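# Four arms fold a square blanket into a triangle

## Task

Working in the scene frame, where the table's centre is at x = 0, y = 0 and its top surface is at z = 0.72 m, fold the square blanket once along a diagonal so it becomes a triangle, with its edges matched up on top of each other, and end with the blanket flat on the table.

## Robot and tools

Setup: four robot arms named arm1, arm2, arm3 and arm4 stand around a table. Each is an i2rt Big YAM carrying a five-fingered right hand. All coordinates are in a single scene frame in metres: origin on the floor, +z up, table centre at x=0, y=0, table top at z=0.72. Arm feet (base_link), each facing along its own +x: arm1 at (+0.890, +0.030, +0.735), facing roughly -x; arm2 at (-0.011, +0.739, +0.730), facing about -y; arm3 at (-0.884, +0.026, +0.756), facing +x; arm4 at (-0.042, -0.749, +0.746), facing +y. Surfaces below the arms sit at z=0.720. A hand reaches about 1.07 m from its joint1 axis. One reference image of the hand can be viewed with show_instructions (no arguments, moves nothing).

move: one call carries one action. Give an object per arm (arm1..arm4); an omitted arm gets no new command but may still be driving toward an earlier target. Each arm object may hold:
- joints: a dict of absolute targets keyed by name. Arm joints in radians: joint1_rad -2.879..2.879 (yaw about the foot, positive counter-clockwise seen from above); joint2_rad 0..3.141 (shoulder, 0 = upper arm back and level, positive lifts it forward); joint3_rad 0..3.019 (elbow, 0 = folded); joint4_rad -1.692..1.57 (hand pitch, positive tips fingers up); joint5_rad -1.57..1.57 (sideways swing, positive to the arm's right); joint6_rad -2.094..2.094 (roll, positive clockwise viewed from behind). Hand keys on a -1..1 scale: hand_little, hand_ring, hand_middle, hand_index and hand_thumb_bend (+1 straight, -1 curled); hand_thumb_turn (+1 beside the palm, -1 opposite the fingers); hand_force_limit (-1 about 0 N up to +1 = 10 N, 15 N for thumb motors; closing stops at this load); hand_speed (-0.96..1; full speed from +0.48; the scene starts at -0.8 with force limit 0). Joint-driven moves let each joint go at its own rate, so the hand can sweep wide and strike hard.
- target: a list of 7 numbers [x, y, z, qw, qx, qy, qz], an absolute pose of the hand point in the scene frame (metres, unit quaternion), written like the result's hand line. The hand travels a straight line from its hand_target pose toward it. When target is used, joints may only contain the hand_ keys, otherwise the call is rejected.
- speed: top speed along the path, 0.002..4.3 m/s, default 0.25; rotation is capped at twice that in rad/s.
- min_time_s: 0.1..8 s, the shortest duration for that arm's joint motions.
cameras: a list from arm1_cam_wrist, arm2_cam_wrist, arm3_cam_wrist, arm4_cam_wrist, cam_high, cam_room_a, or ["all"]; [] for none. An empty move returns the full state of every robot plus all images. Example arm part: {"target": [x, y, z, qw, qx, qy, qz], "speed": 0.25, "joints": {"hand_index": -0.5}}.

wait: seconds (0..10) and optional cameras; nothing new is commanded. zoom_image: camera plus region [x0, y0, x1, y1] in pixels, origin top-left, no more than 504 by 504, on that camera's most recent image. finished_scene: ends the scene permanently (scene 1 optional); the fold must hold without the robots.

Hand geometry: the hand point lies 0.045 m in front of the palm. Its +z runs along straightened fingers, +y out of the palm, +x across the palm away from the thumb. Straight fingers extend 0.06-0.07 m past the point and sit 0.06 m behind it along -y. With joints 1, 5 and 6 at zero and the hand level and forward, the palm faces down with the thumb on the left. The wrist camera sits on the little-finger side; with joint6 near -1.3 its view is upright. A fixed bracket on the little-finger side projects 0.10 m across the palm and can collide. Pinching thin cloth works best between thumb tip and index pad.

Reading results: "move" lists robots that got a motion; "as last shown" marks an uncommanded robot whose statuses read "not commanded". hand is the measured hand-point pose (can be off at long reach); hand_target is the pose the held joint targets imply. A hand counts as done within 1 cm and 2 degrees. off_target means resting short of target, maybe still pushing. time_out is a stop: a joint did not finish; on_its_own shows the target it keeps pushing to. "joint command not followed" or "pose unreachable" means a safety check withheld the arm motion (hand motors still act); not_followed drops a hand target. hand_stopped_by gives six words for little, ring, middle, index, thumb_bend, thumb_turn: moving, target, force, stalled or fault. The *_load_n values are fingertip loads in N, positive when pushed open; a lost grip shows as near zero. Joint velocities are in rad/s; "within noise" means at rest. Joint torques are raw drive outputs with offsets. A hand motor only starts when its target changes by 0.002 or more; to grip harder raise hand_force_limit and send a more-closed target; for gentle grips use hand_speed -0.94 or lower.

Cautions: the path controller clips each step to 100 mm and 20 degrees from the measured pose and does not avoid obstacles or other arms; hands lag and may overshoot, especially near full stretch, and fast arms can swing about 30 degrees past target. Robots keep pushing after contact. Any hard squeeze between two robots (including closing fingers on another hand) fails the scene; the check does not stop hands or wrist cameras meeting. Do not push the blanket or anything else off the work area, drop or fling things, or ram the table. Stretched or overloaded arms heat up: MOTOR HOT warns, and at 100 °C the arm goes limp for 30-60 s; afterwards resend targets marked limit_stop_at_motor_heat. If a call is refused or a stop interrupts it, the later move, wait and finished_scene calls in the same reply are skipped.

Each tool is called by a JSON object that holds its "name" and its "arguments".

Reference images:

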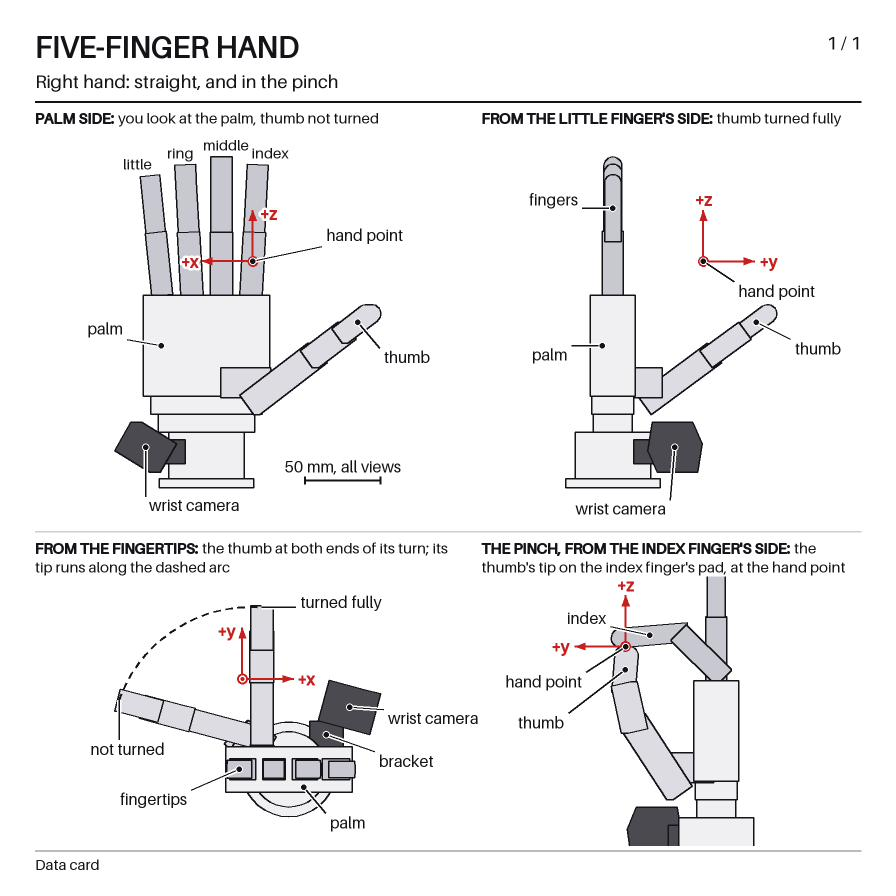

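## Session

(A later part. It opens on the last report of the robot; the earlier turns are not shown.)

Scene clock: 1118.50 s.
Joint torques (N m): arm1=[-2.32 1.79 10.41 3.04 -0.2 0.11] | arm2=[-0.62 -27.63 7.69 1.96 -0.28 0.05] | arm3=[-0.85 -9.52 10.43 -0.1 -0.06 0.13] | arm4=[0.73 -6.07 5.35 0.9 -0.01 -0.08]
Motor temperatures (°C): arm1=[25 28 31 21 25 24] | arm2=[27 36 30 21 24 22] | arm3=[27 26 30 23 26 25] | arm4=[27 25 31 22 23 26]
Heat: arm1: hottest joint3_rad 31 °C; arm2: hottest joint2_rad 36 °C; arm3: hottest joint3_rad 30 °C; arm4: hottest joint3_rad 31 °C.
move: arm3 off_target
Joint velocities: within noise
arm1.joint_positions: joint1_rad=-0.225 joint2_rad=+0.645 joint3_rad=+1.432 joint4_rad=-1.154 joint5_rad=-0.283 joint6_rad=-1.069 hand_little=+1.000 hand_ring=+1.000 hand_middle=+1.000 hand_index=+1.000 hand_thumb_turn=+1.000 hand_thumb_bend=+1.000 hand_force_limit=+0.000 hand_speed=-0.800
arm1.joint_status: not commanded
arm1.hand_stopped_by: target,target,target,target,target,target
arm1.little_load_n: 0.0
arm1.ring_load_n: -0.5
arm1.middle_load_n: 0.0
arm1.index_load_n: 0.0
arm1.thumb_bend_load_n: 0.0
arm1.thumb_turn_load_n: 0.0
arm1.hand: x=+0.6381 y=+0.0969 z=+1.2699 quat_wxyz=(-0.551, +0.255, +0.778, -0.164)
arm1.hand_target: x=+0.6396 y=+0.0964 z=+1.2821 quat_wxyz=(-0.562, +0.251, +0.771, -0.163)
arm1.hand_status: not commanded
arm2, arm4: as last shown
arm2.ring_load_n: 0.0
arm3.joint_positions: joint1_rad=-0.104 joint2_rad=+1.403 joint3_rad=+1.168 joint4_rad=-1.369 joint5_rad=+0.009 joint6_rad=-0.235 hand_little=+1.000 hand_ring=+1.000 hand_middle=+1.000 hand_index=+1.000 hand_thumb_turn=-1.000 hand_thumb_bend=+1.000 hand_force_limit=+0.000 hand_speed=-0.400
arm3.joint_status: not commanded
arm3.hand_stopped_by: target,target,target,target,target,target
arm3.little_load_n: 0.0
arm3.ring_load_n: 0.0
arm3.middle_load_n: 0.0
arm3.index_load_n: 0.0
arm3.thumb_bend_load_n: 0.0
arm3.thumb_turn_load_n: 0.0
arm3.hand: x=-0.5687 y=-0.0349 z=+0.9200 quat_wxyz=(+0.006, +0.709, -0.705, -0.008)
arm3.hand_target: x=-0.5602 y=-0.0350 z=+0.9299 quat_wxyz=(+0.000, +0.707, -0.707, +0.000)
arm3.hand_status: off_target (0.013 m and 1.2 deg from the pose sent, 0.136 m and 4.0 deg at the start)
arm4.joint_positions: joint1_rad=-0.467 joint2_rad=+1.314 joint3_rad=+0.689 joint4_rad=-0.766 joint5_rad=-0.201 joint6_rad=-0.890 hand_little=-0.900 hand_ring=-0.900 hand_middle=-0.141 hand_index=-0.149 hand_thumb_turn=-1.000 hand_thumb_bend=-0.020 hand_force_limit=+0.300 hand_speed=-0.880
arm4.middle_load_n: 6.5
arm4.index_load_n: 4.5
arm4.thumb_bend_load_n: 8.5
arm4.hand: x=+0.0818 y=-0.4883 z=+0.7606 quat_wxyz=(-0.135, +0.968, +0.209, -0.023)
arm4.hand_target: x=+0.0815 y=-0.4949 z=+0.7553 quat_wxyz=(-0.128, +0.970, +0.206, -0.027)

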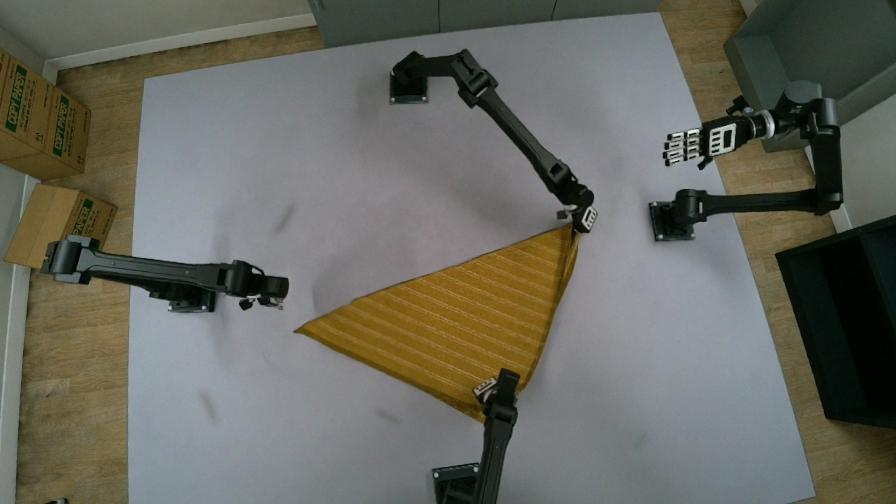

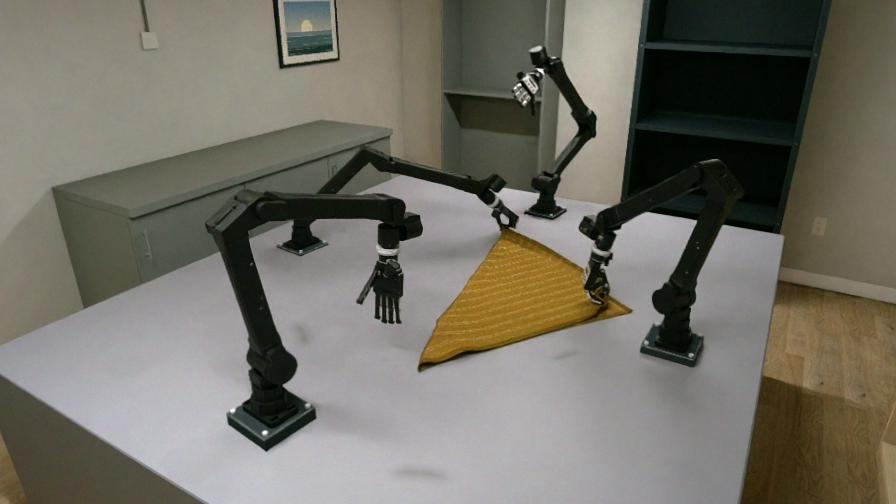

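{"name": "move", "arguments": {"cameras": ["arm4_cam_wrist", "arm2_cam_wrist"]}}

Scene clock: 1130.77 s.
Joint torques (N m): arm1=[-2.32 1.49 10.41 3 -0.18 0.11] | arm2=[-0.38 -27.81 7.75 1.91 -0.25 0.04] | arm3=[-0.79 -9.05 10.5 -0.18 -0.06 0.13] | arm4=[0.67 -6.36 5.39 0.95 0.01 -0.07]
Motor temperatures (°C): arm1=[25 28 31 21 25 24] | arm2=[27 36 30 21 24 22] | arm3=[27 26 31 23 26 25] | arm4=[26 25 31 22 23 26]
Heat: arm1: hottest joint3_rad 31 °C; arm2: hottest joint2_rad 36 °C; arm3: hottest joint3_rad 31 °C; arm4: hottest joint3_rad 31 °C.
Joint velocities: within noise
arm1.joint_positions: joint1_rad=-0.225 joint2_rad=+0.645 joint3_rad=+1.432 joint4_rad=-1.154 joint5_rad=-0.283 joint6_rad=-1.069 hand_little=+1.000 hand_ring=+1.000 hand_middle=+1.000 hand_index=+1.000 hand_thumb_turn=+1.000 hand_thumb_bend=+1.000 hand_force_limit=+0.000 hand_speed=-0.800
arm1.joint_status: not commanded
arm1.hand_stopped_by: target,target,target,target,target,target
arm1.little_load_n: 0.0
arm1.ring_load_n: 0.0
arm1.middle_load_n: 0.0
arm1.index_load_n: 0.0
arm1.thumb_bend_load_n: 0.0
arm1.thumb_turn_load_n: 0.0
arm1.hand: x=+0.6381 y=+0.0969 z=+1.2699 quat_wxyz=(-0.551, +0.255, +0.778, -0.164) (m; scene frame)
arm1.hand_target: x=+0.6396 y=+0.0964 z=+1.2821 quat_wxyz=(-0.562, +0.251, +0.771, -0.163) (m; scene frame)
arm1.hand_status: not commanded
arm2.joint_positions: joint1_rad=+0.751 joint2_rad=+2.380 joint3_rad=+2.134 joint4_rad=-0.455 joint5_rad=-0.162 joint6_rad=-0.169 hand_little=-0.900 hand_ring=-0.900 hand_middle=-0.149 hand_index=-0.150 hand_thumb_turn=-1.000 hand_thumb_bend=+0.022 hand_force_limit=+0.300 hand_speed=-0.880
arm2.joint_status: not commanded
arm2.hand_stopped_by: target,target,target,target,force,target
arm2.little_load_n: 0.0
arm2.ring_load_n: 0.0
arm2.middle_load_n: 6.0
arm2.index_load_n: 1.5
arm2.thumb_bend_load_n: 7.0
arm2.thumb_turn_load_n: 0.0
arm2.hand: x=+0.5489 y=+0.0680 z=+0.7606 quat_wxyz=(-0.173, +0.384, -0.818, +0.390) (m; scene frame)
arm2.hand_target: x=+0.5575 y=+0.0764 z=+0.7421 quat_wxyz=(-0.179, +0.384, -0.821, +0.383) (m; scene frame)
arm2.hand_status: not commanded
arm3.joint_positions: joint1_rad=-0.104 joint2_rad=+1.403 joint3_rad=+1.168 joint4_rad=-1.369 joint5_rad=+0.009 joint6_rad=-0.235 hand_little=+1.000 hand_ring=+1.000 hand_middle=+1.000 hand_index=+1.000 hand_thumb_turn=-1.000 hand_thumb_bend=+1.000 hand_force_limit=+0.000 hand_speed=-0.400
arm3.joint_status: not commanded
arm3.hand_stopped_by: target,target,target,target,target,target
arm3.little_load_n: 0.0
arm3.ring_load_n: 0.0
arm3.middle_load_n: 0.0
arm3.index_load_n: 0.0
arm3.thumb_bend_load_n: 0.0
arm3.thumb_turn_load_n: 0.0
arm3.hand: x=-0.5687 y=-0.0349 z=+0.9200 quat_wxyz=(+0.006, +0.709, -0.705, -0.008) (m; scene frame)
arm3.hand_target: x=-0.5602 y=-0.0350 z=+0.9299 quat_wxyz=(+0.000, +0.707, -0.707, +0.000) (m; scene frame)
arm3.hand_status: off_target (0.013 m and 1.2 deg from the pose sent, 0.136 m and 4.0 deg at the start)
arm4.joint_positions: joint1_rad=-0.467 joint2_rad=+1.314 joint3_rad=+0.689 joint4_rad=-0.766 joint5_rad=-0.201 joint6_rad=-0.890 hand_little=-0.900 hand_ring=-0.900 hand_middle=-0.141 hand_index=-0.149 hand_thumb_turn=-1.000 hand_thumb_bend=-0.020 hand_force_limit=+0.300 hand_speed=-0.880
arm4.joint_status: not commanded
arm4.hand_stopped_by: target,target,force,target,force,target
arm4.little_load_n: 0.0
arm4.ring_load_n: 0.0
arm4.middle_load_n: 6.0
arm4.index_load_n: 4.5
arm4.thumb_bend_load_n: 8.5
arm4.thumb_turn_load_n: 0.0
arm4.hand: x=+0.0818 y=-0.4883 z=+0.7606 quat_wxyz=(-0.135, +0.968, +0.209, -0.023) (m; scene frame)
arm4.hand_target: x=+0.0815 y=-0.4949 z=+0.7553 quat_wxyz=(-0.128, +0.970, +0.206, -0.027) (m; scene frame)
arm4.hand_status: not commanded
pictures: arm2_cam_wrist, arm4_cam_wrist

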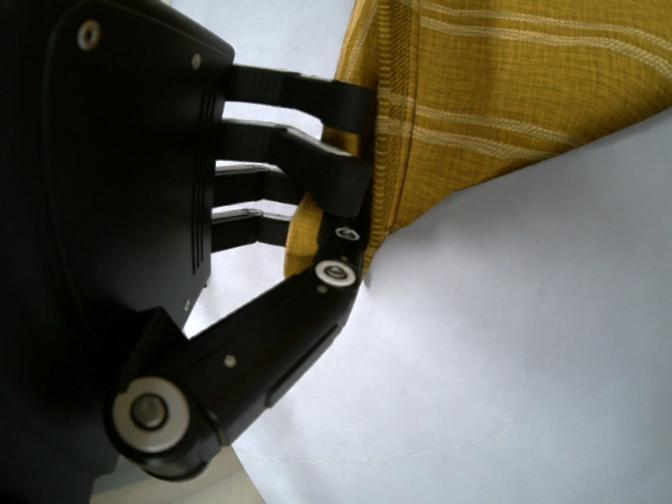

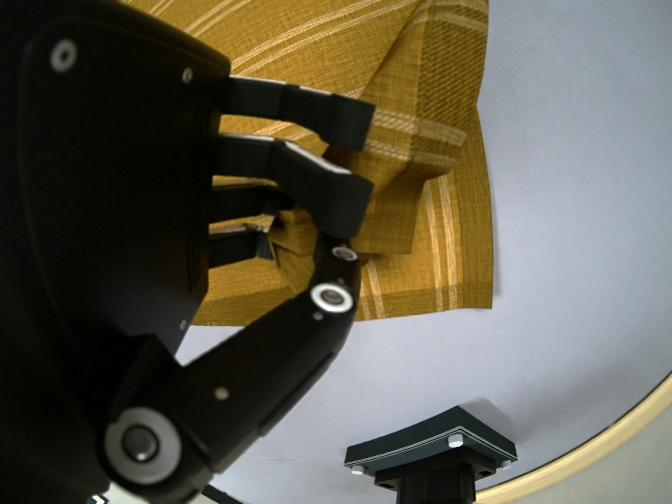

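{"name": "move", "arguments": {"arm4": {"target": [0.082, -0.500, 0.750, 0.12768, -0.96978, -0.20613, 0.02714], "speed": 0.05}, "cameras": []}}

{"name": "move", "arguments": {"arm4": {"joints": {"hand_speed": -0.8, "hand_thumb_bend": 1.0}}, "cameras": ["cam_high", "arm4_cam_wrist"]}}

Scene clock: 1154.40 s.
Joint torques (N m): arm1=[-2.2 1.96 10.52 3.08 -0.17 0.12] | arm2=[-0.62 -27.81 7.82 1.91 -0.25 0.03] | arm3=[-1.03 -9.47 10.44 -0.23 -0.06 0.13] | arm4=[-0.32 -6.59 5.31 1.02 -0.06 -0.04]
Motor temperatures (°C): arm1=[25 28 31 21 25 24] | arm2=[27 36 30 21 24 22] | arm3=[27 26 32 23 26 25] | arm4=[26 25 31 22 23 26]
Heat: arm1: hottest joint3_rad 31 °C; arm2: hottest joint2_rad 36 °C; arm3: hottest joint3_rad 32 °C; arm4: hottest joint3_rad 31 °C.
move: arm4 done
Joint velocities: within noise
arm1, arm2, arm3: as last shown
arm1.middle_load_n: -0.5
arm2.middle_load_n: 5.5
arm3.little_load_n: -0.5
arm4.joint_positions: joint1_rad=-0.472 joint2_rad=+1.314 joint3_rad=+0.672 joint4_rad=-0.753 joint5_rad=-0.201 joint6_rad=-0.901 hand_little=-0.900 hand_ring=-0.900 hand_middle=-0.141 hand_index=-0.149 hand_thumb_turn=-1.000 hand_thumb_bend=-0.020 hand_force_limit=+0.300 hand_speed=-0.880
arm4.joint_status: not commanded
arm4.hand_stopped_by: target,target,force,target,force,target
arm4.little_load_n: 0.0
arm4.ring_load_n: 0.0
arm4.middle_load_n: 6.5
arm4.index_load_n: 5.0
arm4.thumb_bend_load_n: 8.5
arm4.thumb_turn_load_n: 0.0
arm4.hand: x=+0.0815 y=-0.4936 z=+0.7551 quat_wxyz=(-0.133, +0.968, +0.211, -0.024)
arm4.hand_target: x=+0.0819 y=-0.4999 z=+0.7502 quat_wxyz=(-0.128, +0.970, +0.206, -0.027)
arm4.hand_status: done (0.008 m and 0.9 deg from the pose sent, 0.016 m and 0.9 deg at the start)

Scene clock: 1158.47 s.
Joint torques (N m): arm1=[-2.08 1.67 10.51 2.99 -0.19 0.14] | arm2=[-0.5 -27.69 7.75 1.88 -0.26 0.06] | arm3=[-1.08 -9.41 10.33 -0.13 -0.09 0.1] | arm4=[0.21 -6.71 5.68 0.98 -0.05 0]
Motor temperatures (°C): arm1=[25 28 31 21 25 24] | arm2=[27 36 30 21 24 22] | arm3=[27 26 32 23 26 25] | arm4=[26 25 31 22 23 26]
Heat: arm1: hottest joint3_rad 31 °C; arm2: hottest joint2_rad 36 °C; arm3: hottest joint3_rad 32 °C; arm4: hottest joint3_rad 31 °C.
move: arm4 done
Joint velocities: within noise
arm1, arm2, arm3: as last shown
arm1.middle_load_n: 0.0
arm3.little_load_n: 0.0
arm4.joint_positions: joint1_rad=-0.473 joint2_rad=+1.314 joint3_rad=+0.667 joint4_rad=-0.753 joint5_rad=-0.201 joint6_rad=-0.901 hand_little=-0.900 hand_ring=-0.900 hand_middle=-0.142 hand_index=-0.149 hand_thumb_turn=-1.000 hand_thumb_bend=+1.000 hand_force_limit=+0.300 hand_speed=-0.800
arm4.joint_status: all done
arm4.hand_stopped_by: target,target,force,target,target,target
arm4.little_load_n: 0.0
arm4.ring_load_n: 0.0
arm4.middle_load_n: 0.5
arm4.index_load_n: 0.0
arm4.thumb_bend_load_n: -0.5
arm4.thumb_turn_load_n: 0.0
arm4.hand: x=+0.0806 y=-0.4957 z=+0.7537 quat_wxyz=(-0.131, +0.968, +0.210, -0.025)
arm4.hand_target: x=+0.0818 y=-0.4999 z=+0.7502 quat_wxyz=(-0.128, +0.970, +0.206, -0.027)
arm4.hand_status: not commanded
pictures: arm4_cam_wrist, cam_high

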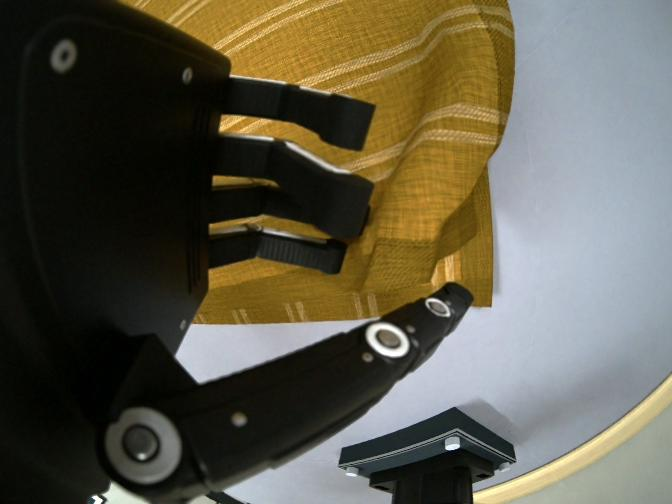

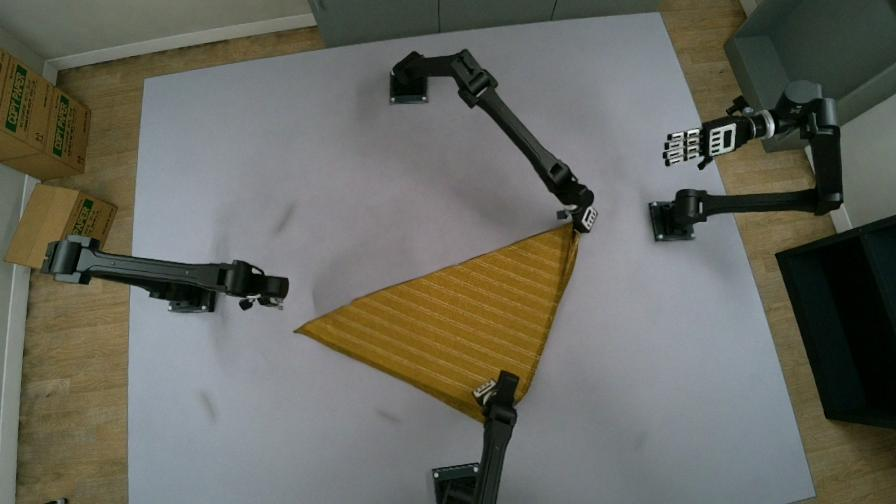

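{"name": "move", "arguments": {"arm4": {"target": [0.075, -0.47, 0.90, 0.17101, -0.96985, -0.17101, 0.03015], "speed": 0.08}, "cameras": ["arm4_cam_wrist"]}}

{"name": "move", "arguments": {"arm4": {"target": [-0.08, -0.45, 1.15, 0.38175, -0.92163, -0.06445, 0.02669], "speed": 0.2}, "cameras": ["arm4_cam_wrist", "cam_high", "cam_room_a"]}}

{"name": "zoom_image", "arguments": {"camera": "cam_high", "region": [400, 310, 600, 450]}}

Scene clock: 1164.43 s.
Joint torques (N m): arm1=[-1.96 1.73 10.54 3.02 -0.19 0.12] | arm2=[-0.03 -27.75 7.73 2 -0.25 0.06] | arm3=[-0.67 -9.29 10.5 -0.16 -0.07 0.11] | arm4=[1.96 -6.53 11.19 0.32 -0.25 0.07]
Motor temperatures (°C): arm1=[24 28 31 21 25 24] | arm2=[27 36 30 21 24 22] | arm3=[27 26 33 23 26 25] | arm4=[26 25 31 22 23 26]
Heat: arm1: hottest joint3_rad 31 °C; arm2: hottest joint2_rad 36 °C; arm3: hottest joint3_rad 33 °C; arm4: hottest joint3_rad 31 °C.
move: arm4 off_target
Joint velocities: within noise
arm1, arm2, arm3: as last shown
arm4.joint_positions: joint1_rad=-0.472 joint2_rad=+1.148 joint3_rad=+0.893 joint4_rad=-1.123 joint5_rad=-0.245 joint6_rad=-0.810 hand_little=-0.900 hand_ring=-0.900 hand_middle=-0.142 hand_index=-0.149 hand_thumb_turn=-1.000 hand_thumb_bend=+1.000 hand_force_limit=+0.300 hand_speed=-0.800
arm4.joint_status: not commanded
arm4.hand_stopped_by: target,target,force,target,target,target
arm4.little_load_n: 0.0
arm4.ring_load_n: 0.0
arm4.middle_load_n: 0.0
arm4.index_load_n: 0.0
arm4.thumb_bend_load_n: -0.5
arm4.thumb_turn_load_n: 0.0
arm4.hand: x=+0.0709 y=-0.4848 z=+0.8788 quat_wxyz=(-0.152, +0.973, +0.169, -0.042)
arm4.hand_target: x=+0.0746 y=-0.4708 z=+0.8997 quat_wxyz=(-0.171, +0.970, +0.171, -0.030)
arm4.hand_status: off_target (0.026 m and 2.7 deg from the pose sent, 0.149 m and 6.4 deg at the start)

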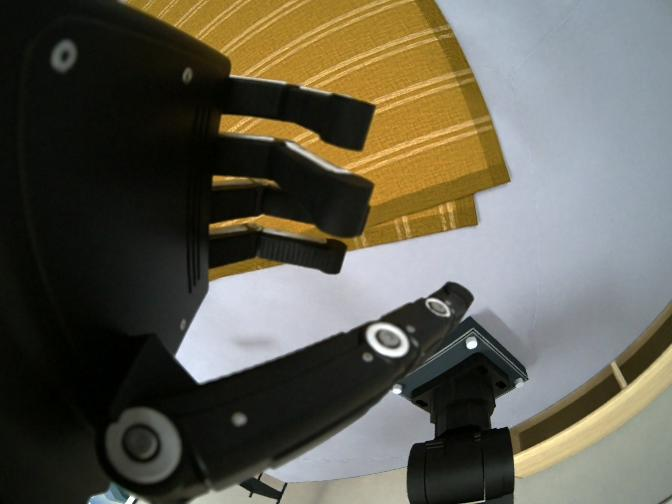

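Scene clock: 1166.87 s.
Joint torques (N m): arm1=[-2.14 1.79 10.47 2.97 -0.19 0.11] | arm2=[-0.38 -27.63 7.72 1.99 -0.26 0.05] | arm3=[-1.03 -9.47 10.33 -0.2 -0.05 0.13] | arm4=[1.9 -1.61 11.4 1.17 0.1 0.08]
Motor temperatures (°C): arm1=[24 28 31 21 25 24] | arm2=[27 36 30 21 24 22] | arm3=[27 26 33 23 26 25] | arm4=[26 24 31 22 23 26]
Heat: arm1: hottest joint3_rad 31 °C; arm2: hottest joint2_rad 36 °C; arm3: hottest joint3_rad 33 °C; arm4: hottest joint3_rad 31 °C.
move: arm4 off_target
Joint velocities: within noise
arm1, arm2, arm3: as last shown
arm2.little_load_n: 0.5
arm3.thumb_bend_load_n: -0.5
arm3.thumb_turn_load_n: -0.5
arm4.joint_positions: joint1_rad=-0.002 joint2_rad=+0.839 joint3_rad=+1.274 joint4_rad=-1.265 joint5_rad=-0.104 joint6_rad=-0.119 hand_little=-0.900 hand_ring=-0.900 hand_middle=-0.142 hand_index=-0.149 hand_thumb_turn=-1.000 hand_thumb_bend=+1.000 hand_force_limit=+0.300 hand_speed=-0.800
arm4.joint_status: not commanded
arm4.hand_stopped_by: target,target,force,target,target,target
arm4.little_load_n: 0.5
arm4.ring_load_n: 0.0
arm4.middle_load_n: 0.5
arm4.index_load_n: 0.0
arm4.thumb_bend_load_n: 0.0
arm4.thumb_turn_load_n: 0.0
arm4.hand: x=-0.0770 y=-0.4521 z=+1.1282 quat_wxyz=(-0.366, +0.928, +0.064, -0.026)
arm4.hand_target: x=-0.0799 y=-0.4506 z=+1.1495 quat_wxyz=(-0.382, +0.922, +0.064, -0.027)
arm4.hand_status: off_target (0.022 m and 2.0 deg from the pose sent, 0.312 m and 29.7 deg at the start)

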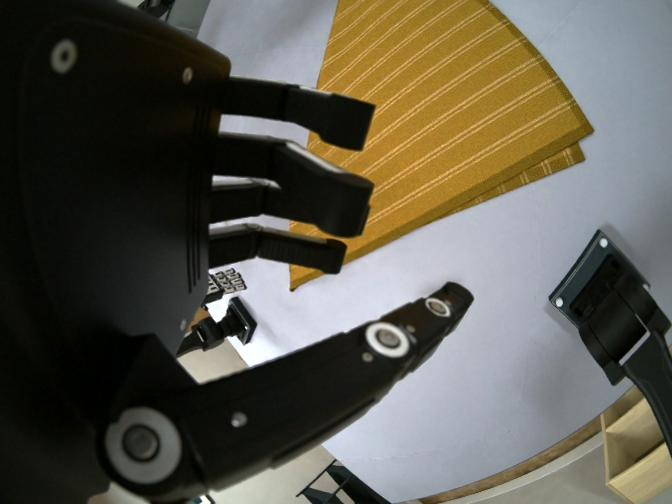

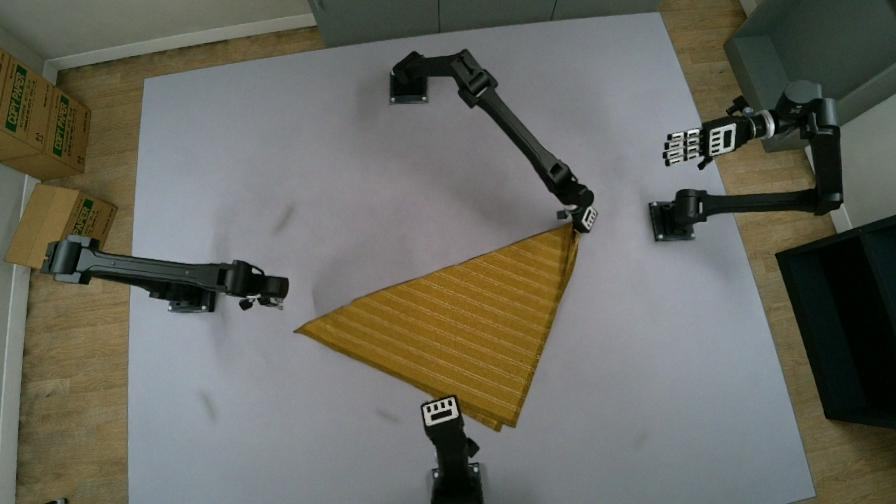

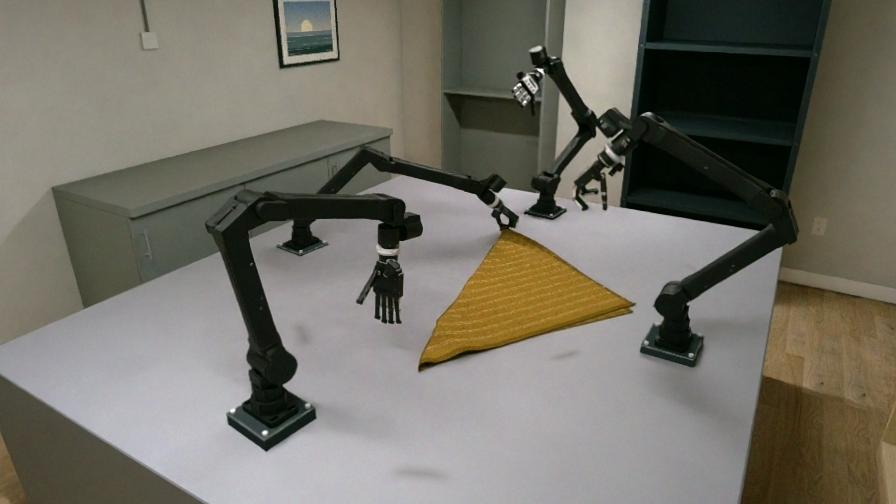

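Scaled by 2.520.

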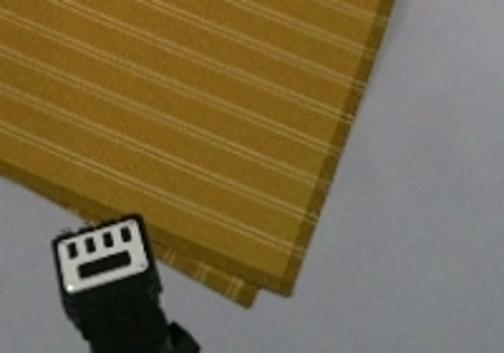

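{"name": "move", "arguments": {"arm2": {"joints": {"hand_speed": -0.7, "hand_thumb_bend": 1.0}}, "cameras": ["arm2_cam_wrist"]}}

Scene clock: 1184.13 s.
Joint torques (N m): arm1=[-2.02 1.55 10.44 2.97 -0.19 0.12] | arm2=[-0.38 -27.87 7.75 1.73 -0.22 0.05] | arm3=[-0.79 -9 10.4 -0.05 -0.06 0.11] | arm4=[1.61 -1.96 11.62 1.03 0.1 0.07]
Motor temperatures (°C): arm1=[24 28 31 21 25 23] | arm2=[27 36 30 21 24 22] | arm3=[26 26 34 23 26 25] | arm4=[26 24 35 22 23 26]
Heat: arm1: hottest joint3_rad 31 °C; arm2: hottest joint2_rad 36 °C; arm3: hottest joint3_rad 34 °C; arm4: hottest joint3_rad 35 °C.
move: arm2 done
Joint velocities: within noise
arm1, arm3, arm4: as last shown
arm2.joint_positions: joint1_rad=+0.752 joint2_rad=+2.380 joint3_rad=+2.134 joint4_rad=-0.448 joint5_rad=-0.163 joint6_rad=-0.167 hand_little=-0.900 hand_ring=-0.900 hand_middle=-0.150 hand_index=-0.150 hand_thumb_turn=-1.000 hand_thumb_bend=+1.000 hand_force_limit=+0.300 hand_speed=-0.700
arm2.joint_status: all done
arm2.hand_stopped_by: target,target,target,target,target,target
arm2.little_load_n: 0.0
arm2.ring_load_n: 0.5
arm2.middle_load_n: 0.0
arm2.index_load_n: 0.0
arm2.thumb_bend_load_n: -1.0
arm2.thumb_turn_load_n: 0.0
arm2.hand: x=+0.5508 y=+0.0677 z=+0.7617 quat_wxyz=(-0.174, +0.384, -0.817, +0.393)
arm2.hand_target: x=+0.5574 y=+0.0764 z=+0.7422 quat_wxyz=(-0.179, +0.384, -0.821, +0.383)
arm2.hand_status: not commanded
arm3.thumb_bend_load_n: 0.5
arm3.thumb_turn_load_n: 0.0
arm4.little_load_n: 0.0
arm4.middle_load_n: 0.0
arm4.hand: x=-0.0771 y=-0.4521 z=+1.1282 quat_wxyz=(-0.366, +0.928, +0.064, -0.026)
arm4.hand_target: x=-0.0799 y=-0.4506 z=+1.1495 quat_wxyz=(-0.382, +0.922, +0.065, -0.027)

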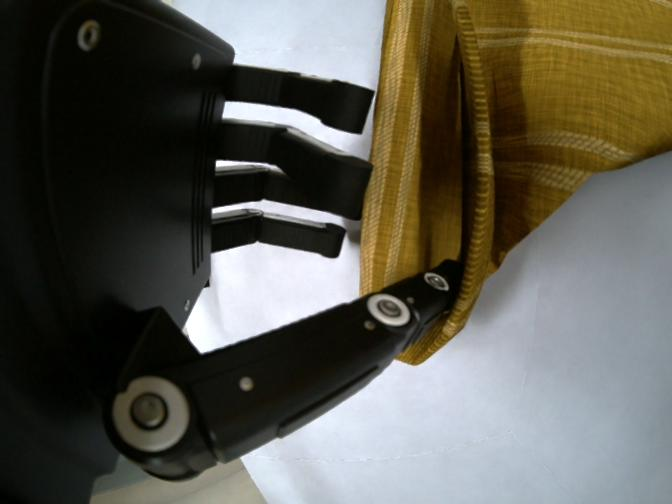

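{"name": "move", "arguments": {"arm2": {"target": [0.565, 0.075, 0.86, 0.1790, -0.3837, 0.8211, -0.3829], "speed": 0.1}, "cameras": []}}

{"name": "move", "arguments": {"arm2": {"target": [0.50, 0.25, 1.0, 0.1790, -0.3837, 0.8211, -0.3829], "speed": 0.2}, "arm4": {"target": [-0.20, -0.50, 1.15, 0.38175, -0.92163, -0.06445, 0.02669], "speed": 0.2}, "cameras": ["arm2_cam_wrist", "cam_high", "cam_room_a"]}}

{"name": "zoom_image", "arguments": {"camera": "cam_high", "region": [440, 200, 620, 440]}}

{"name": "zoom_image", "arguments": {"camera": "cam_high", "region": [280, 220, 480, 400]}}

Scene clock: 1191.17 s.
Joint torques (N m): arm1=[-2.32 1.61 10.37 3.07 -0.19 0.12] | arm2=[-0.62 -29.74 12.53 0.87 -0.04 0.05] | arm3=[-1.32 -9.17 10.5 -0.16 -0.07 0.14] | arm4=[2.32 -2.14 11.33 1.14 0.12 0.04]
Motor temperatures (°C): arm1=[24 28 31 21 25 23] | arm2=[27 36 30 21 24 22] | arm3=[26 26 34 23 26 25] | arm4=[26 24 35 22 23 26]
Heat: arm1: hottest joint3_rad 31 °C; arm2: hottest joint2_rad 36 °C; arm3: hottest joint3_rad 34 °C; arm4: hottest joint3_rad 35 °C.
move: arm2 off_target
Joint velocities: within noise
arm1, arm3, arm4: as last shown
arm2.joint_positions: joint1_rad=+0.760 joint2_rad=+2.355 joint3_rad=+2.297 joint4_rad=-0.695 joint5_rad=-0.163 joint6_rad=-0.163 hand_little=-0.900 hand_ring=-0.900 hand_middle=-0.150 hand_index=-0.150 hand_thumb_turn=-1.000 hand_thumb_bend=+1.000 hand_force_limit=+0.300 hand_speed=-0.700
arm2.joint_status: not commanded
arm2.hand_stopped_by: target,target,target,target,target,target
arm2.little_load_n: 0.0
arm2.ring_load_n: 0.0
arm2.middle_load_n: 0.0
arm2.index_load_n: 0.0
arm2.thumb_bend_load_n: 0.0
arm2.thumb_turn_load_n: 0.0
arm2.hand: x=+0.5510 y=+0.0779 z=+0.8316 quat_wxyz=(-0.171, +0.388, -0.828, +0.366)
arm2.hand_target: x=+0.5641 y=+0.0761 z=+0.8601 quat_wxyz=(-0.179, +0.384, -0.821, +0.383)
arm2.hand_status: off_target (0.032 m and 2.4 deg from the pose sent, 0.100 m and 1.3 deg at the start)
arm3.thumb_bend_load_n: -0.5

Scene clock: 1193.27 s.
Joint torques (N m): arm1=[-2.37 1.9 10.44 3.04 -0.19 0.11] | arm2=[-1.2 -20.66 7.99 0.98 0 0.06] | arm3=[-0.5 -9.17 10.33 -0.2 -0.06 0.12] | arm4=[1.61 -1.2 11.33 0.92 0.44 0.07]
Motor temperatures (°C): arm1=[24 28 31 21 25 23] | arm2=[27 36 30 21 24 22] | arm3=[26 26 34 23 26 25] | arm4=[26 24 36 22 23 26]
Heat: arm1: hottest joint3_rad 31 °C; arm2: hottest joint2_rad 36 °C; arm3: hottest joint3_rad 34 °C; arm4: hottest joint3_rad 36 °C.
move: arm2 off_target; arm4 off_target
Joint velocities: within noise
arm1, arm3: as last shown
arm2.joint_positions: joint1_rad=+0.859 joint2_rad=+1.763 joint3_rad=+1.778 joint4_rad=-0.695 joint5_rad=-0.090 joint6_rad=-0.102 hand_little=-0.900 hand_ring=-0.900 hand_middle=-0.150 hand_index=-0.150 hand_thumb_turn=-1.000 hand_thumb_bend=+1.000 hand_force_limit=+0.300 hand_speed=-0.700
arm2.joint_status: not commanded
arm2.hand_stopped_by: target,target,target,target,target,target
arm2.little_load_n: 0.0
arm2.ring_load_n: 0.0
arm2.middle_load_n: 0.0
arm2.index_load_n: 0.0
arm2.thumb_bend_load_n: 0.0
arm2.thumb_turn_load_n: 0.0
arm2.hand: x=+0.4988 y=+0.2442 z=+1.0097 quat_wxyz=(-0.179, +0.387, -0.814, +0.395)
arm2.hand_target: x=+0.5000 y=+0.2501 z=+1.0001 quat_wxyz=(-0.179, +0.384, -0.821, +0.383)
arm2.hand_status: off_target (0.011 m and 1.6 deg from the pose sent, 0.246 m and 2.4 deg at the start)
arm3.thumb_bend_load_n: 0.0
arm4.joint_positions: joint1_rad=+0.641 joint2_rad=+0.821 joint3_rad=+1.274 joint4_rad=-1.342 joint5_rad=+0.339 joint6_rad=+0.351 hand_little=-0.900 hand_ring=-0.900 hand_middle=-0.142 hand_index=-0.149 hand_thumb_turn=-1.000 hand_thumb_bend=+1.000 hand_force_limit=+0.300 hand_speed=-0.800
arm4.joint_status: not commanded
arm4.hand_stopped_by: target,target,force,target,target,target
arm4.little_load_n: 0.0
arm4.ring_load_n: 0.0
arm4.middle_load_n: 0.0
arm4.index_load_n: 0.0
arm4.thumb_bend_load_n: 0.0
arm4.thumb_turn_load_n: 0.0
arm4.hand: x=-0.1965 y=-0.5011 z=+1.1280 quat_wxyz=(-0.367, +0.927, +0.069, -0.017)
arm4.hand_target: x=-0.1996 y=-0.5004 z=+1.1495 quat_wxyz=(-0.382, +0.922, +0.065, -0.027)
arm4.hand_status: off_target (0.022 m and 2.2 deg from the pose sent, 0.134 m and 2.0 deg at the start)

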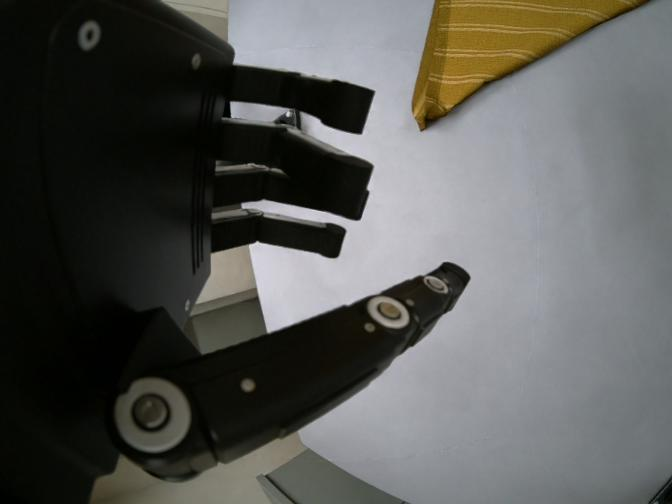

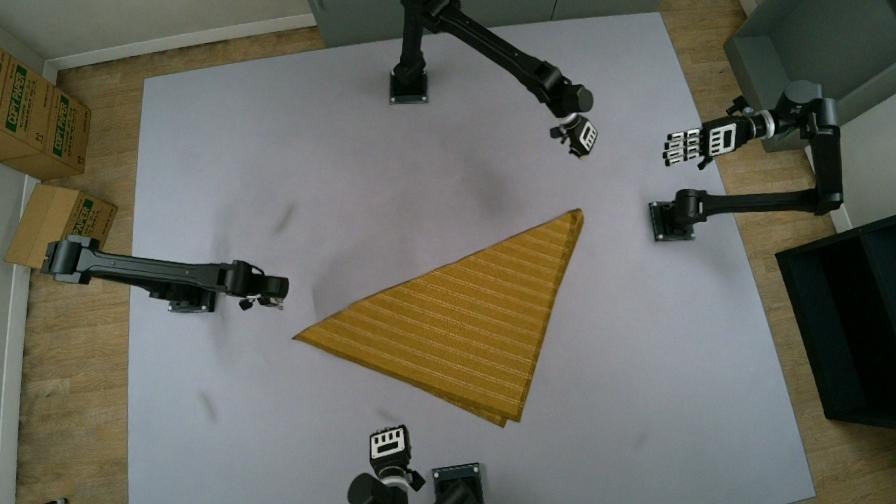

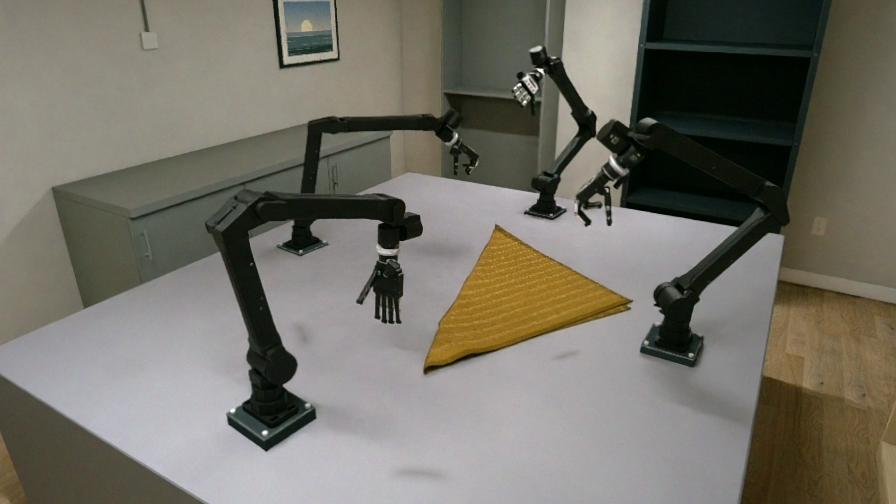

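Scaled by 2.100.

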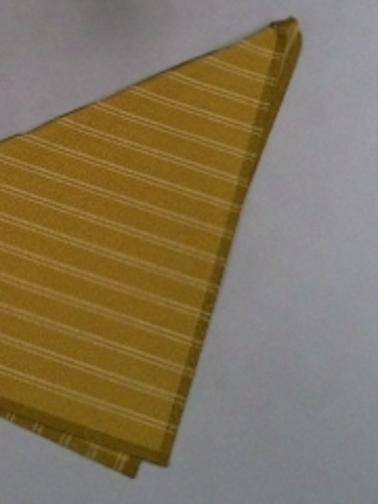

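Scaled by 2.520.

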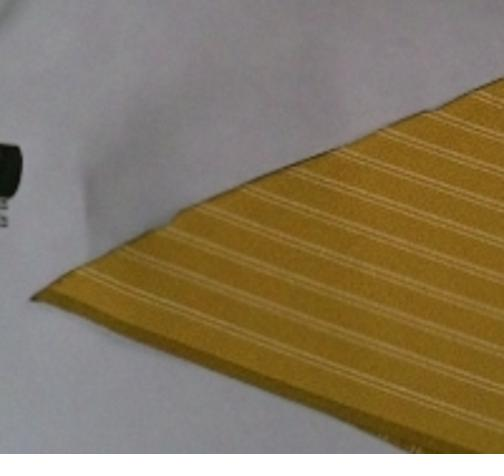

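{"name": "zoom_image", "arguments": {"camera": "cam_room_a", "region": [400, 280, 560, 390]}}

{"name": "zoom_image", "arguments": {"camera": "cam_room_a", "region": [540, 260, 660, 340]}}

{"name": "zoom_image", "arguments": {"camera": "cam_room_a", "region": [440, 200, 600, 300]}}

Scaled by 3.150.

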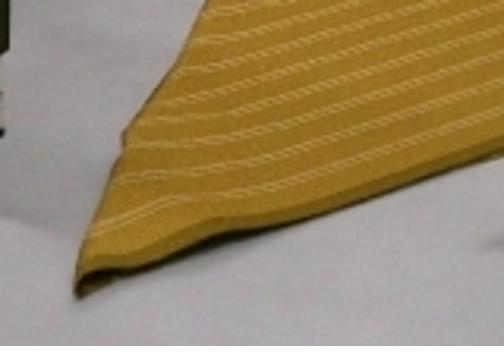

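Scaled by 4.200.

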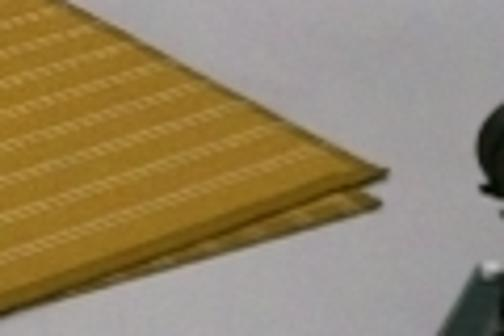

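Scaled by 3.150.

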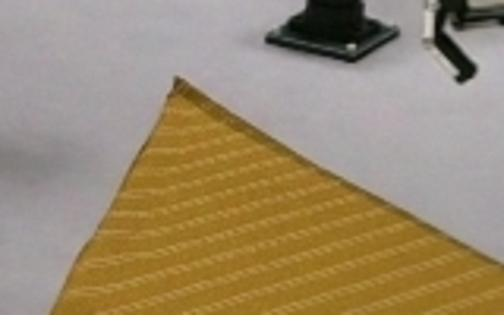

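{"name": "move", "arguments": {"arm3": {"joints": {"joint1_rad": -0.097, "joint2_rad": 0.637, "joint3_rad": 1.444, "joint4_rad": -1.217, "joint5_rad": 0.223, "joint6_rad": -1.202}, "min_time_s": 3}, "arm4": {"target": [-0.38, -0.30, 1.0, 0.31653, -0.67879, -0.60054, 0.28004], "speed": 0.25, "joints": {"hand_speed": -0.4, "hand_index": 0.5, "hand_middle": 0.5}}, "cameras": ["cam_high", "arm4_cam_wrist"]}}

Scene clock: 1234.80 s.
Joint torques (N m): arm1=[-2.08 1.73 10.47 3 -0.2 0.11] | arm2=[-0.85 -20.84 7.9 1.09 0.02 0.05] | arm3=[-0.5 3.9 9.32 2.47 0.22 -0.15] | arm4=[0.32 -14.15 12.16 0.87 -0.56 -0.14]
Motor temperatures (°C): arm1=[24 28 31 21 25 23] | arm2=[27 34 30 21 24 22] | arm3=[26 26 36 23 26 25] | arm4=[26 24 37 22 23 26]
Heat: arm1: hottest joint3_rad 31 °C; arm2: hottest joint2_rad 34 °C; arm3: hottest joint3_rad 36 °C; arm4: hottest joint3_rad 37 °C.
move: arm3 done; arm4 off_target
Joint velocities: within noise
arm1.joint_positions: joint1_rad=-0.225 joint2_rad=+0.645 joint3_rad=+1.432 joint4_rad=-1.154 joint5_rad=-0.283 joint6_rad=-1.069 hand_little=+1.000 hand_ring=+1.000 hand_middle=+1.000 hand_index=+1.000 hand_thumb_turn=+1.000 hand_thumb_bend=+1.000 hand_force_limit=+0.000 hand_speed=-0.800
arm1.joint_status: not commanded
arm1.hand_stopped_by: target,target,target,target,target,target
arm1.little_load_n: 0.0
arm1.ring_load_n: 0.0
arm1.middle_load_n: 0.0
arm1.index_load_n: -0.5
arm1.thumb_bend_load_n: 0.0
arm1.thumb_turn_load_n: 0.0
arm1.hand: x=+0.6381 y=+0.0969 z=+1.2699 quat_wxyz=(-0.551, +0.255, +0.778, -0.164)
arm1.hand_target: x=+0.6396 y=+0.0964 z=+1.2821 quat_wxyz=(-0.562, +0.251, +0.771, -0.163)
arm1.hand_status: not commanded
arm2: as last shown
arm3.joint_positions: joint1_rad=-0.104 joint2_rad=+0.632 joint3_rad=+1.421 joint4_rad=-1.233 joint5_rad=+0.221 joint6_rad=-1.185 hand_little=+1.000 hand_ring=+1.000 hand_middle=+1.000 hand_index=+1.000 hand_thumb_turn=-1.000 hand_thumb_bend=+1.000 hand_force_limit=+0.000 hand_speed=-0.400
arm3.joint_status: all done
arm3.hand_stopped_by: target,target,target,target,target,target
arm3.little_load_n: 0.0
arm3.ring_load_n: 0.0
arm3.middle_load_n: 0.0
arm3.index_load_n: 0.0
arm3.thumb_bend_load_n: 0.0
arm3.thumb_turn_load_n: 0.5
arm3.hand: x=-0.6837 y=-0.1133 z=+1.2824 quat_wxyz=(+0.048, +0.779, -0.312, +0.541)
arm3.hand_target: x=-0.6817 y=-0.1133 z=+1.2966 quat_wxyz=(+0.050, +0.774, -0.302, +0.555)
arm3.hand_status: not commanded
arm4.joint_positions: joint1_rad=+0.477 joint2_rad=+1.595 joint3_rad=+1.475 joint4_rad=-0.930 joint5_rad=-0.689 joint6_rad=-0.775 hand_little=-0.900 hand_ring=-0.900 hand_middle=+0.500 hand_index=+0.500 hand_thumb_turn=-1.000 hand_thumb_bend=+1.000 hand_force_limit=+0.300 hand_speed=-0.400
arm4.joint_status: all done
arm4.hand_stopped_by: target,target,target,target,target,target
arm4.little_load_n: 0.0
arm4.ring_load_n: 0.0
arm4.middle_load_n: 0.0
arm4.index_load_n: -0.5
arm4.thumb_bend_load_n: 0.0
arm4.thumb_turn_load_n: 0.0
arm4.hand: x=-0.3768 y=-0.3138 z=+0.9739 quat_wxyz=(-0.293, +0.690, +0.597, -0.286)
arm4.hand_target: x=-0.3793 y=-0.3010 z=+1.0000 quat_wxyz=(-0.317, +0.679, +0.600, -0.280)
arm4.hand_status: off_target (0.030 m and 3.1 deg from the pose sent, 0.301 m and 75.3 deg at the start)
pictures: arm4_cam_wrist, cam_high

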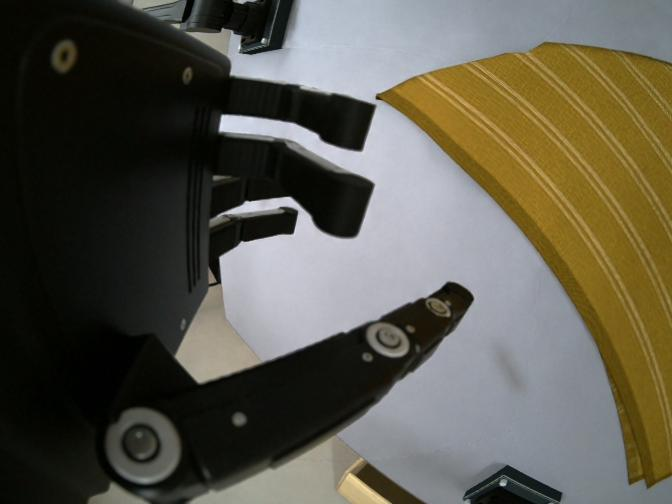

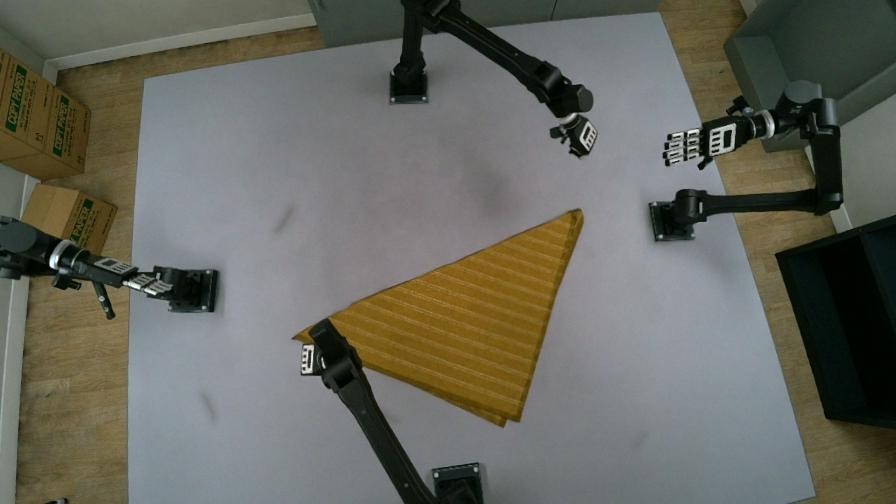

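{"name": "move", "arguments": {"arm4": {"target": [-0.492, -0.200, 0.86, 0.31653, -0.67879, -0.60054, 0.28004], "speed": 0.15}, "cameras": ["cam_high", "arm4_cam_wrist"]}}

Scene clock: 1240.23 s.
Joint torques (N m): arm1=[-2.2 1.73 10.47 3.03 -0.2 0.11] | arm2=[-1.32 -20.66 7.92 1.03 -0.01 0.04] | arm3=[-0.97 3.84 9.33 2.36 0.15 -0.15] | arm4=[1.61 -19.84 11.7 1.92 -0.27 0.04]
Motor temperatures (°C): arm1=[24 27 31 21 25 23] | arm2=[27 34 30 21 24 22] | arm3=[26 26 35 23 26 25] | arm4=[26 24 37 22 23 26]
Heat: arm1: hottest joint3_rad 31 °C; arm2: hottest joint2_rad 34 °C; arm3: hottest joint3_rad 35 °C; arm4: hottest joint3_rad 37 °C.
move: arm4 off_target
Joint velocities: within noise
arm1, arm2, arm3: as last shown
arm1.index_load_n: 0.0
arm3.thumb_turn_load_n: 0.0
arm3.hand: x=-0.6837 y=-0.1133 z=+1.2824 quat_wxyz=(+0.048, +0.780, -0.312, +0.541)
arm4.joint_positions: joint1_rad=+0.548 joint2_rad=+2.024 joint3_rad=+1.697 joint4_rad=-0.694 joint5_rad=-0.649 joint6_rad=-0.702 hand_little=-0.900 hand_ring=-0.900 hand_middle=+0.500 hand_index=+0.500 hand_thumb_turn=-1.000 hand_thumb_bend=+1.000 hand_force_limit=+0.300 hand_speed=-0.400
arm4.joint_status: not commanded
arm4.hand_stopped_by: target,target,target,target,target,target
arm4.little_load_n: 0.0
arm4.ring_load_n: 0.5
arm4.middle_load_n: 0.0
arm4.index_load_n: 0.0
arm4.thumb_bend_load_n: 0.0
arm4.thumb_turn_load_n: 0.0
arm4.hand: x=-0.4756 y=-0.2171 z=+0.8321 quat_wxyz=(-0.286, +0.693, +0.598, -0.285)
arm4.hand_target: x=-0.4908 y=-0.2016 z=+0.8607 quat_wxyz=(-0.317, +0.679, +0.600, -0.280)
arm4.hand_status: off_target (0.037 m and 4.0 deg from the pose sent, 0.198 m and 3.1 deg at the start)
pictures: arm4_cam_wrist, cam_high

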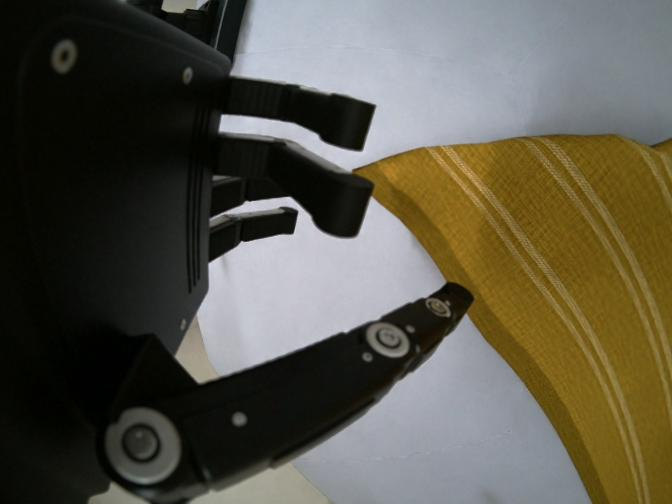

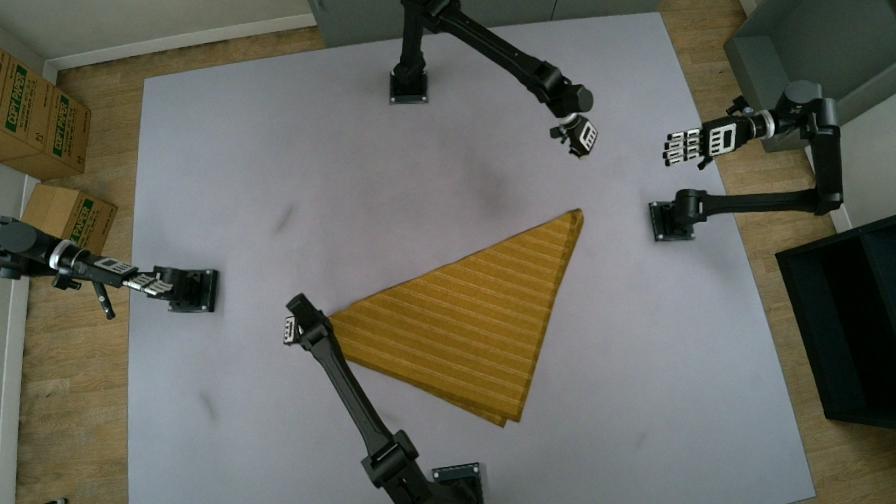

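{"name": "move", "arguments": {"arm4": {"target": [-0.498, -0.194, 0.80, 0.31653, -0.67879, -0.60054, 0.28004], "speed": 0.1}, "cameras": ["arm4_cam_wrist"]}}

Scene clock: 1248.03 s.
Joint torques (N m): arm1=[-2.32 1.96 10.5 2.97 -0.17 0.13] | arm2=[-1.08 -20.54 7.97 0.99 0.02 0.04] | arm3=[-0.62 3.96 9.21 2.4 0.17 -0.16] | arm4=[2.08 -21.13 8.83 2.09 -0.3 0.07]
Motor temperatures (°C): arm1=[24 27 31 21 25 23] | arm2=[27 34 30 21 24 22] | arm3=[26 26 35 23 26 25] | arm4=[26 25 36 22 23 26]
Heat: arm1: hottest joint3_rad 31 °C; arm2: hottest joint2_rad 34 °C; arm3: hottest joint3_rad 35 °C; arm4: hottest joint3_rad 36 °C.
move: arm4 off_target
Joint velocities: within noise
arm1, arm2, arm3: as last shown
arm4.joint_positions: joint1_rad=+0.548 joint2_rad=+2.102 joint3_rad=+1.697 joint4_rad=-0.579 joint5_rad=-0.647 joint6_rad=-0.700 hand_little=-0.900 hand_ring=-0.900 hand_middle=+0.500 hand_index=+0.500 hand_thumb_turn=-1.000 hand_thumb_bend=+1.000 hand_force_limit=+0.300 hand_speed=-0.400
arm4.joint_status: not commanded
arm4.hand_stopped_by: target,target,target,target,target,target
arm4.little_load_n: 0.0
arm4.ring_load_n: 0.0
arm4.middle_load_n: 0.0
arm4.index_load_n: 0.0
arm4.thumb_bend_load_n: 0.0
arm4.thumb_turn_load_n: 0.0
arm4.hand: x=-0.4869 y=-0.1985 z=+0.7885 quat_wxyz=(-0.302, +0.687, +0.598, -0.282)
arm4.hand_target: x=-0.4978 y=-0.1944 z=+0.8002 quat_wxyz=(-0.316, +0.679, +0.601, -0.280)
arm4.hand_status: off_target (0.017 m and 1.9 deg from the pose sent, 0.046 m and 3.9 deg at the start)

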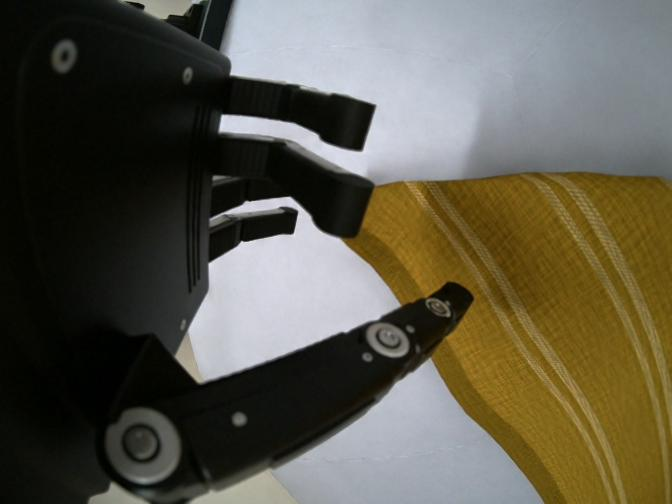

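{"name": "zoom_image", "arguments": {"camera": "arm4_cam_wrist", "region": [260, 130, 500, 330]}}

{"name": "zoom_image", "arguments": {"camera": "arm4_cam_wrist", "region": [300, 150, 420, 270]}}

Scaled by 2.100 from the camera's image (finer frame: 960x720).

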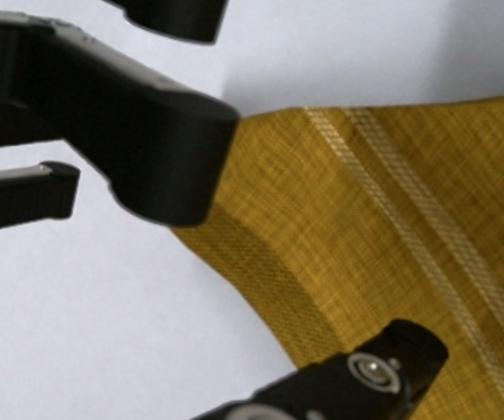

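Scaled by 4.200 from the camera's image (finer frame: 960x720).

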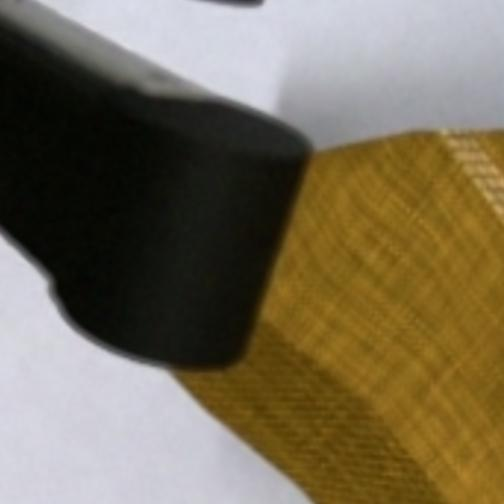

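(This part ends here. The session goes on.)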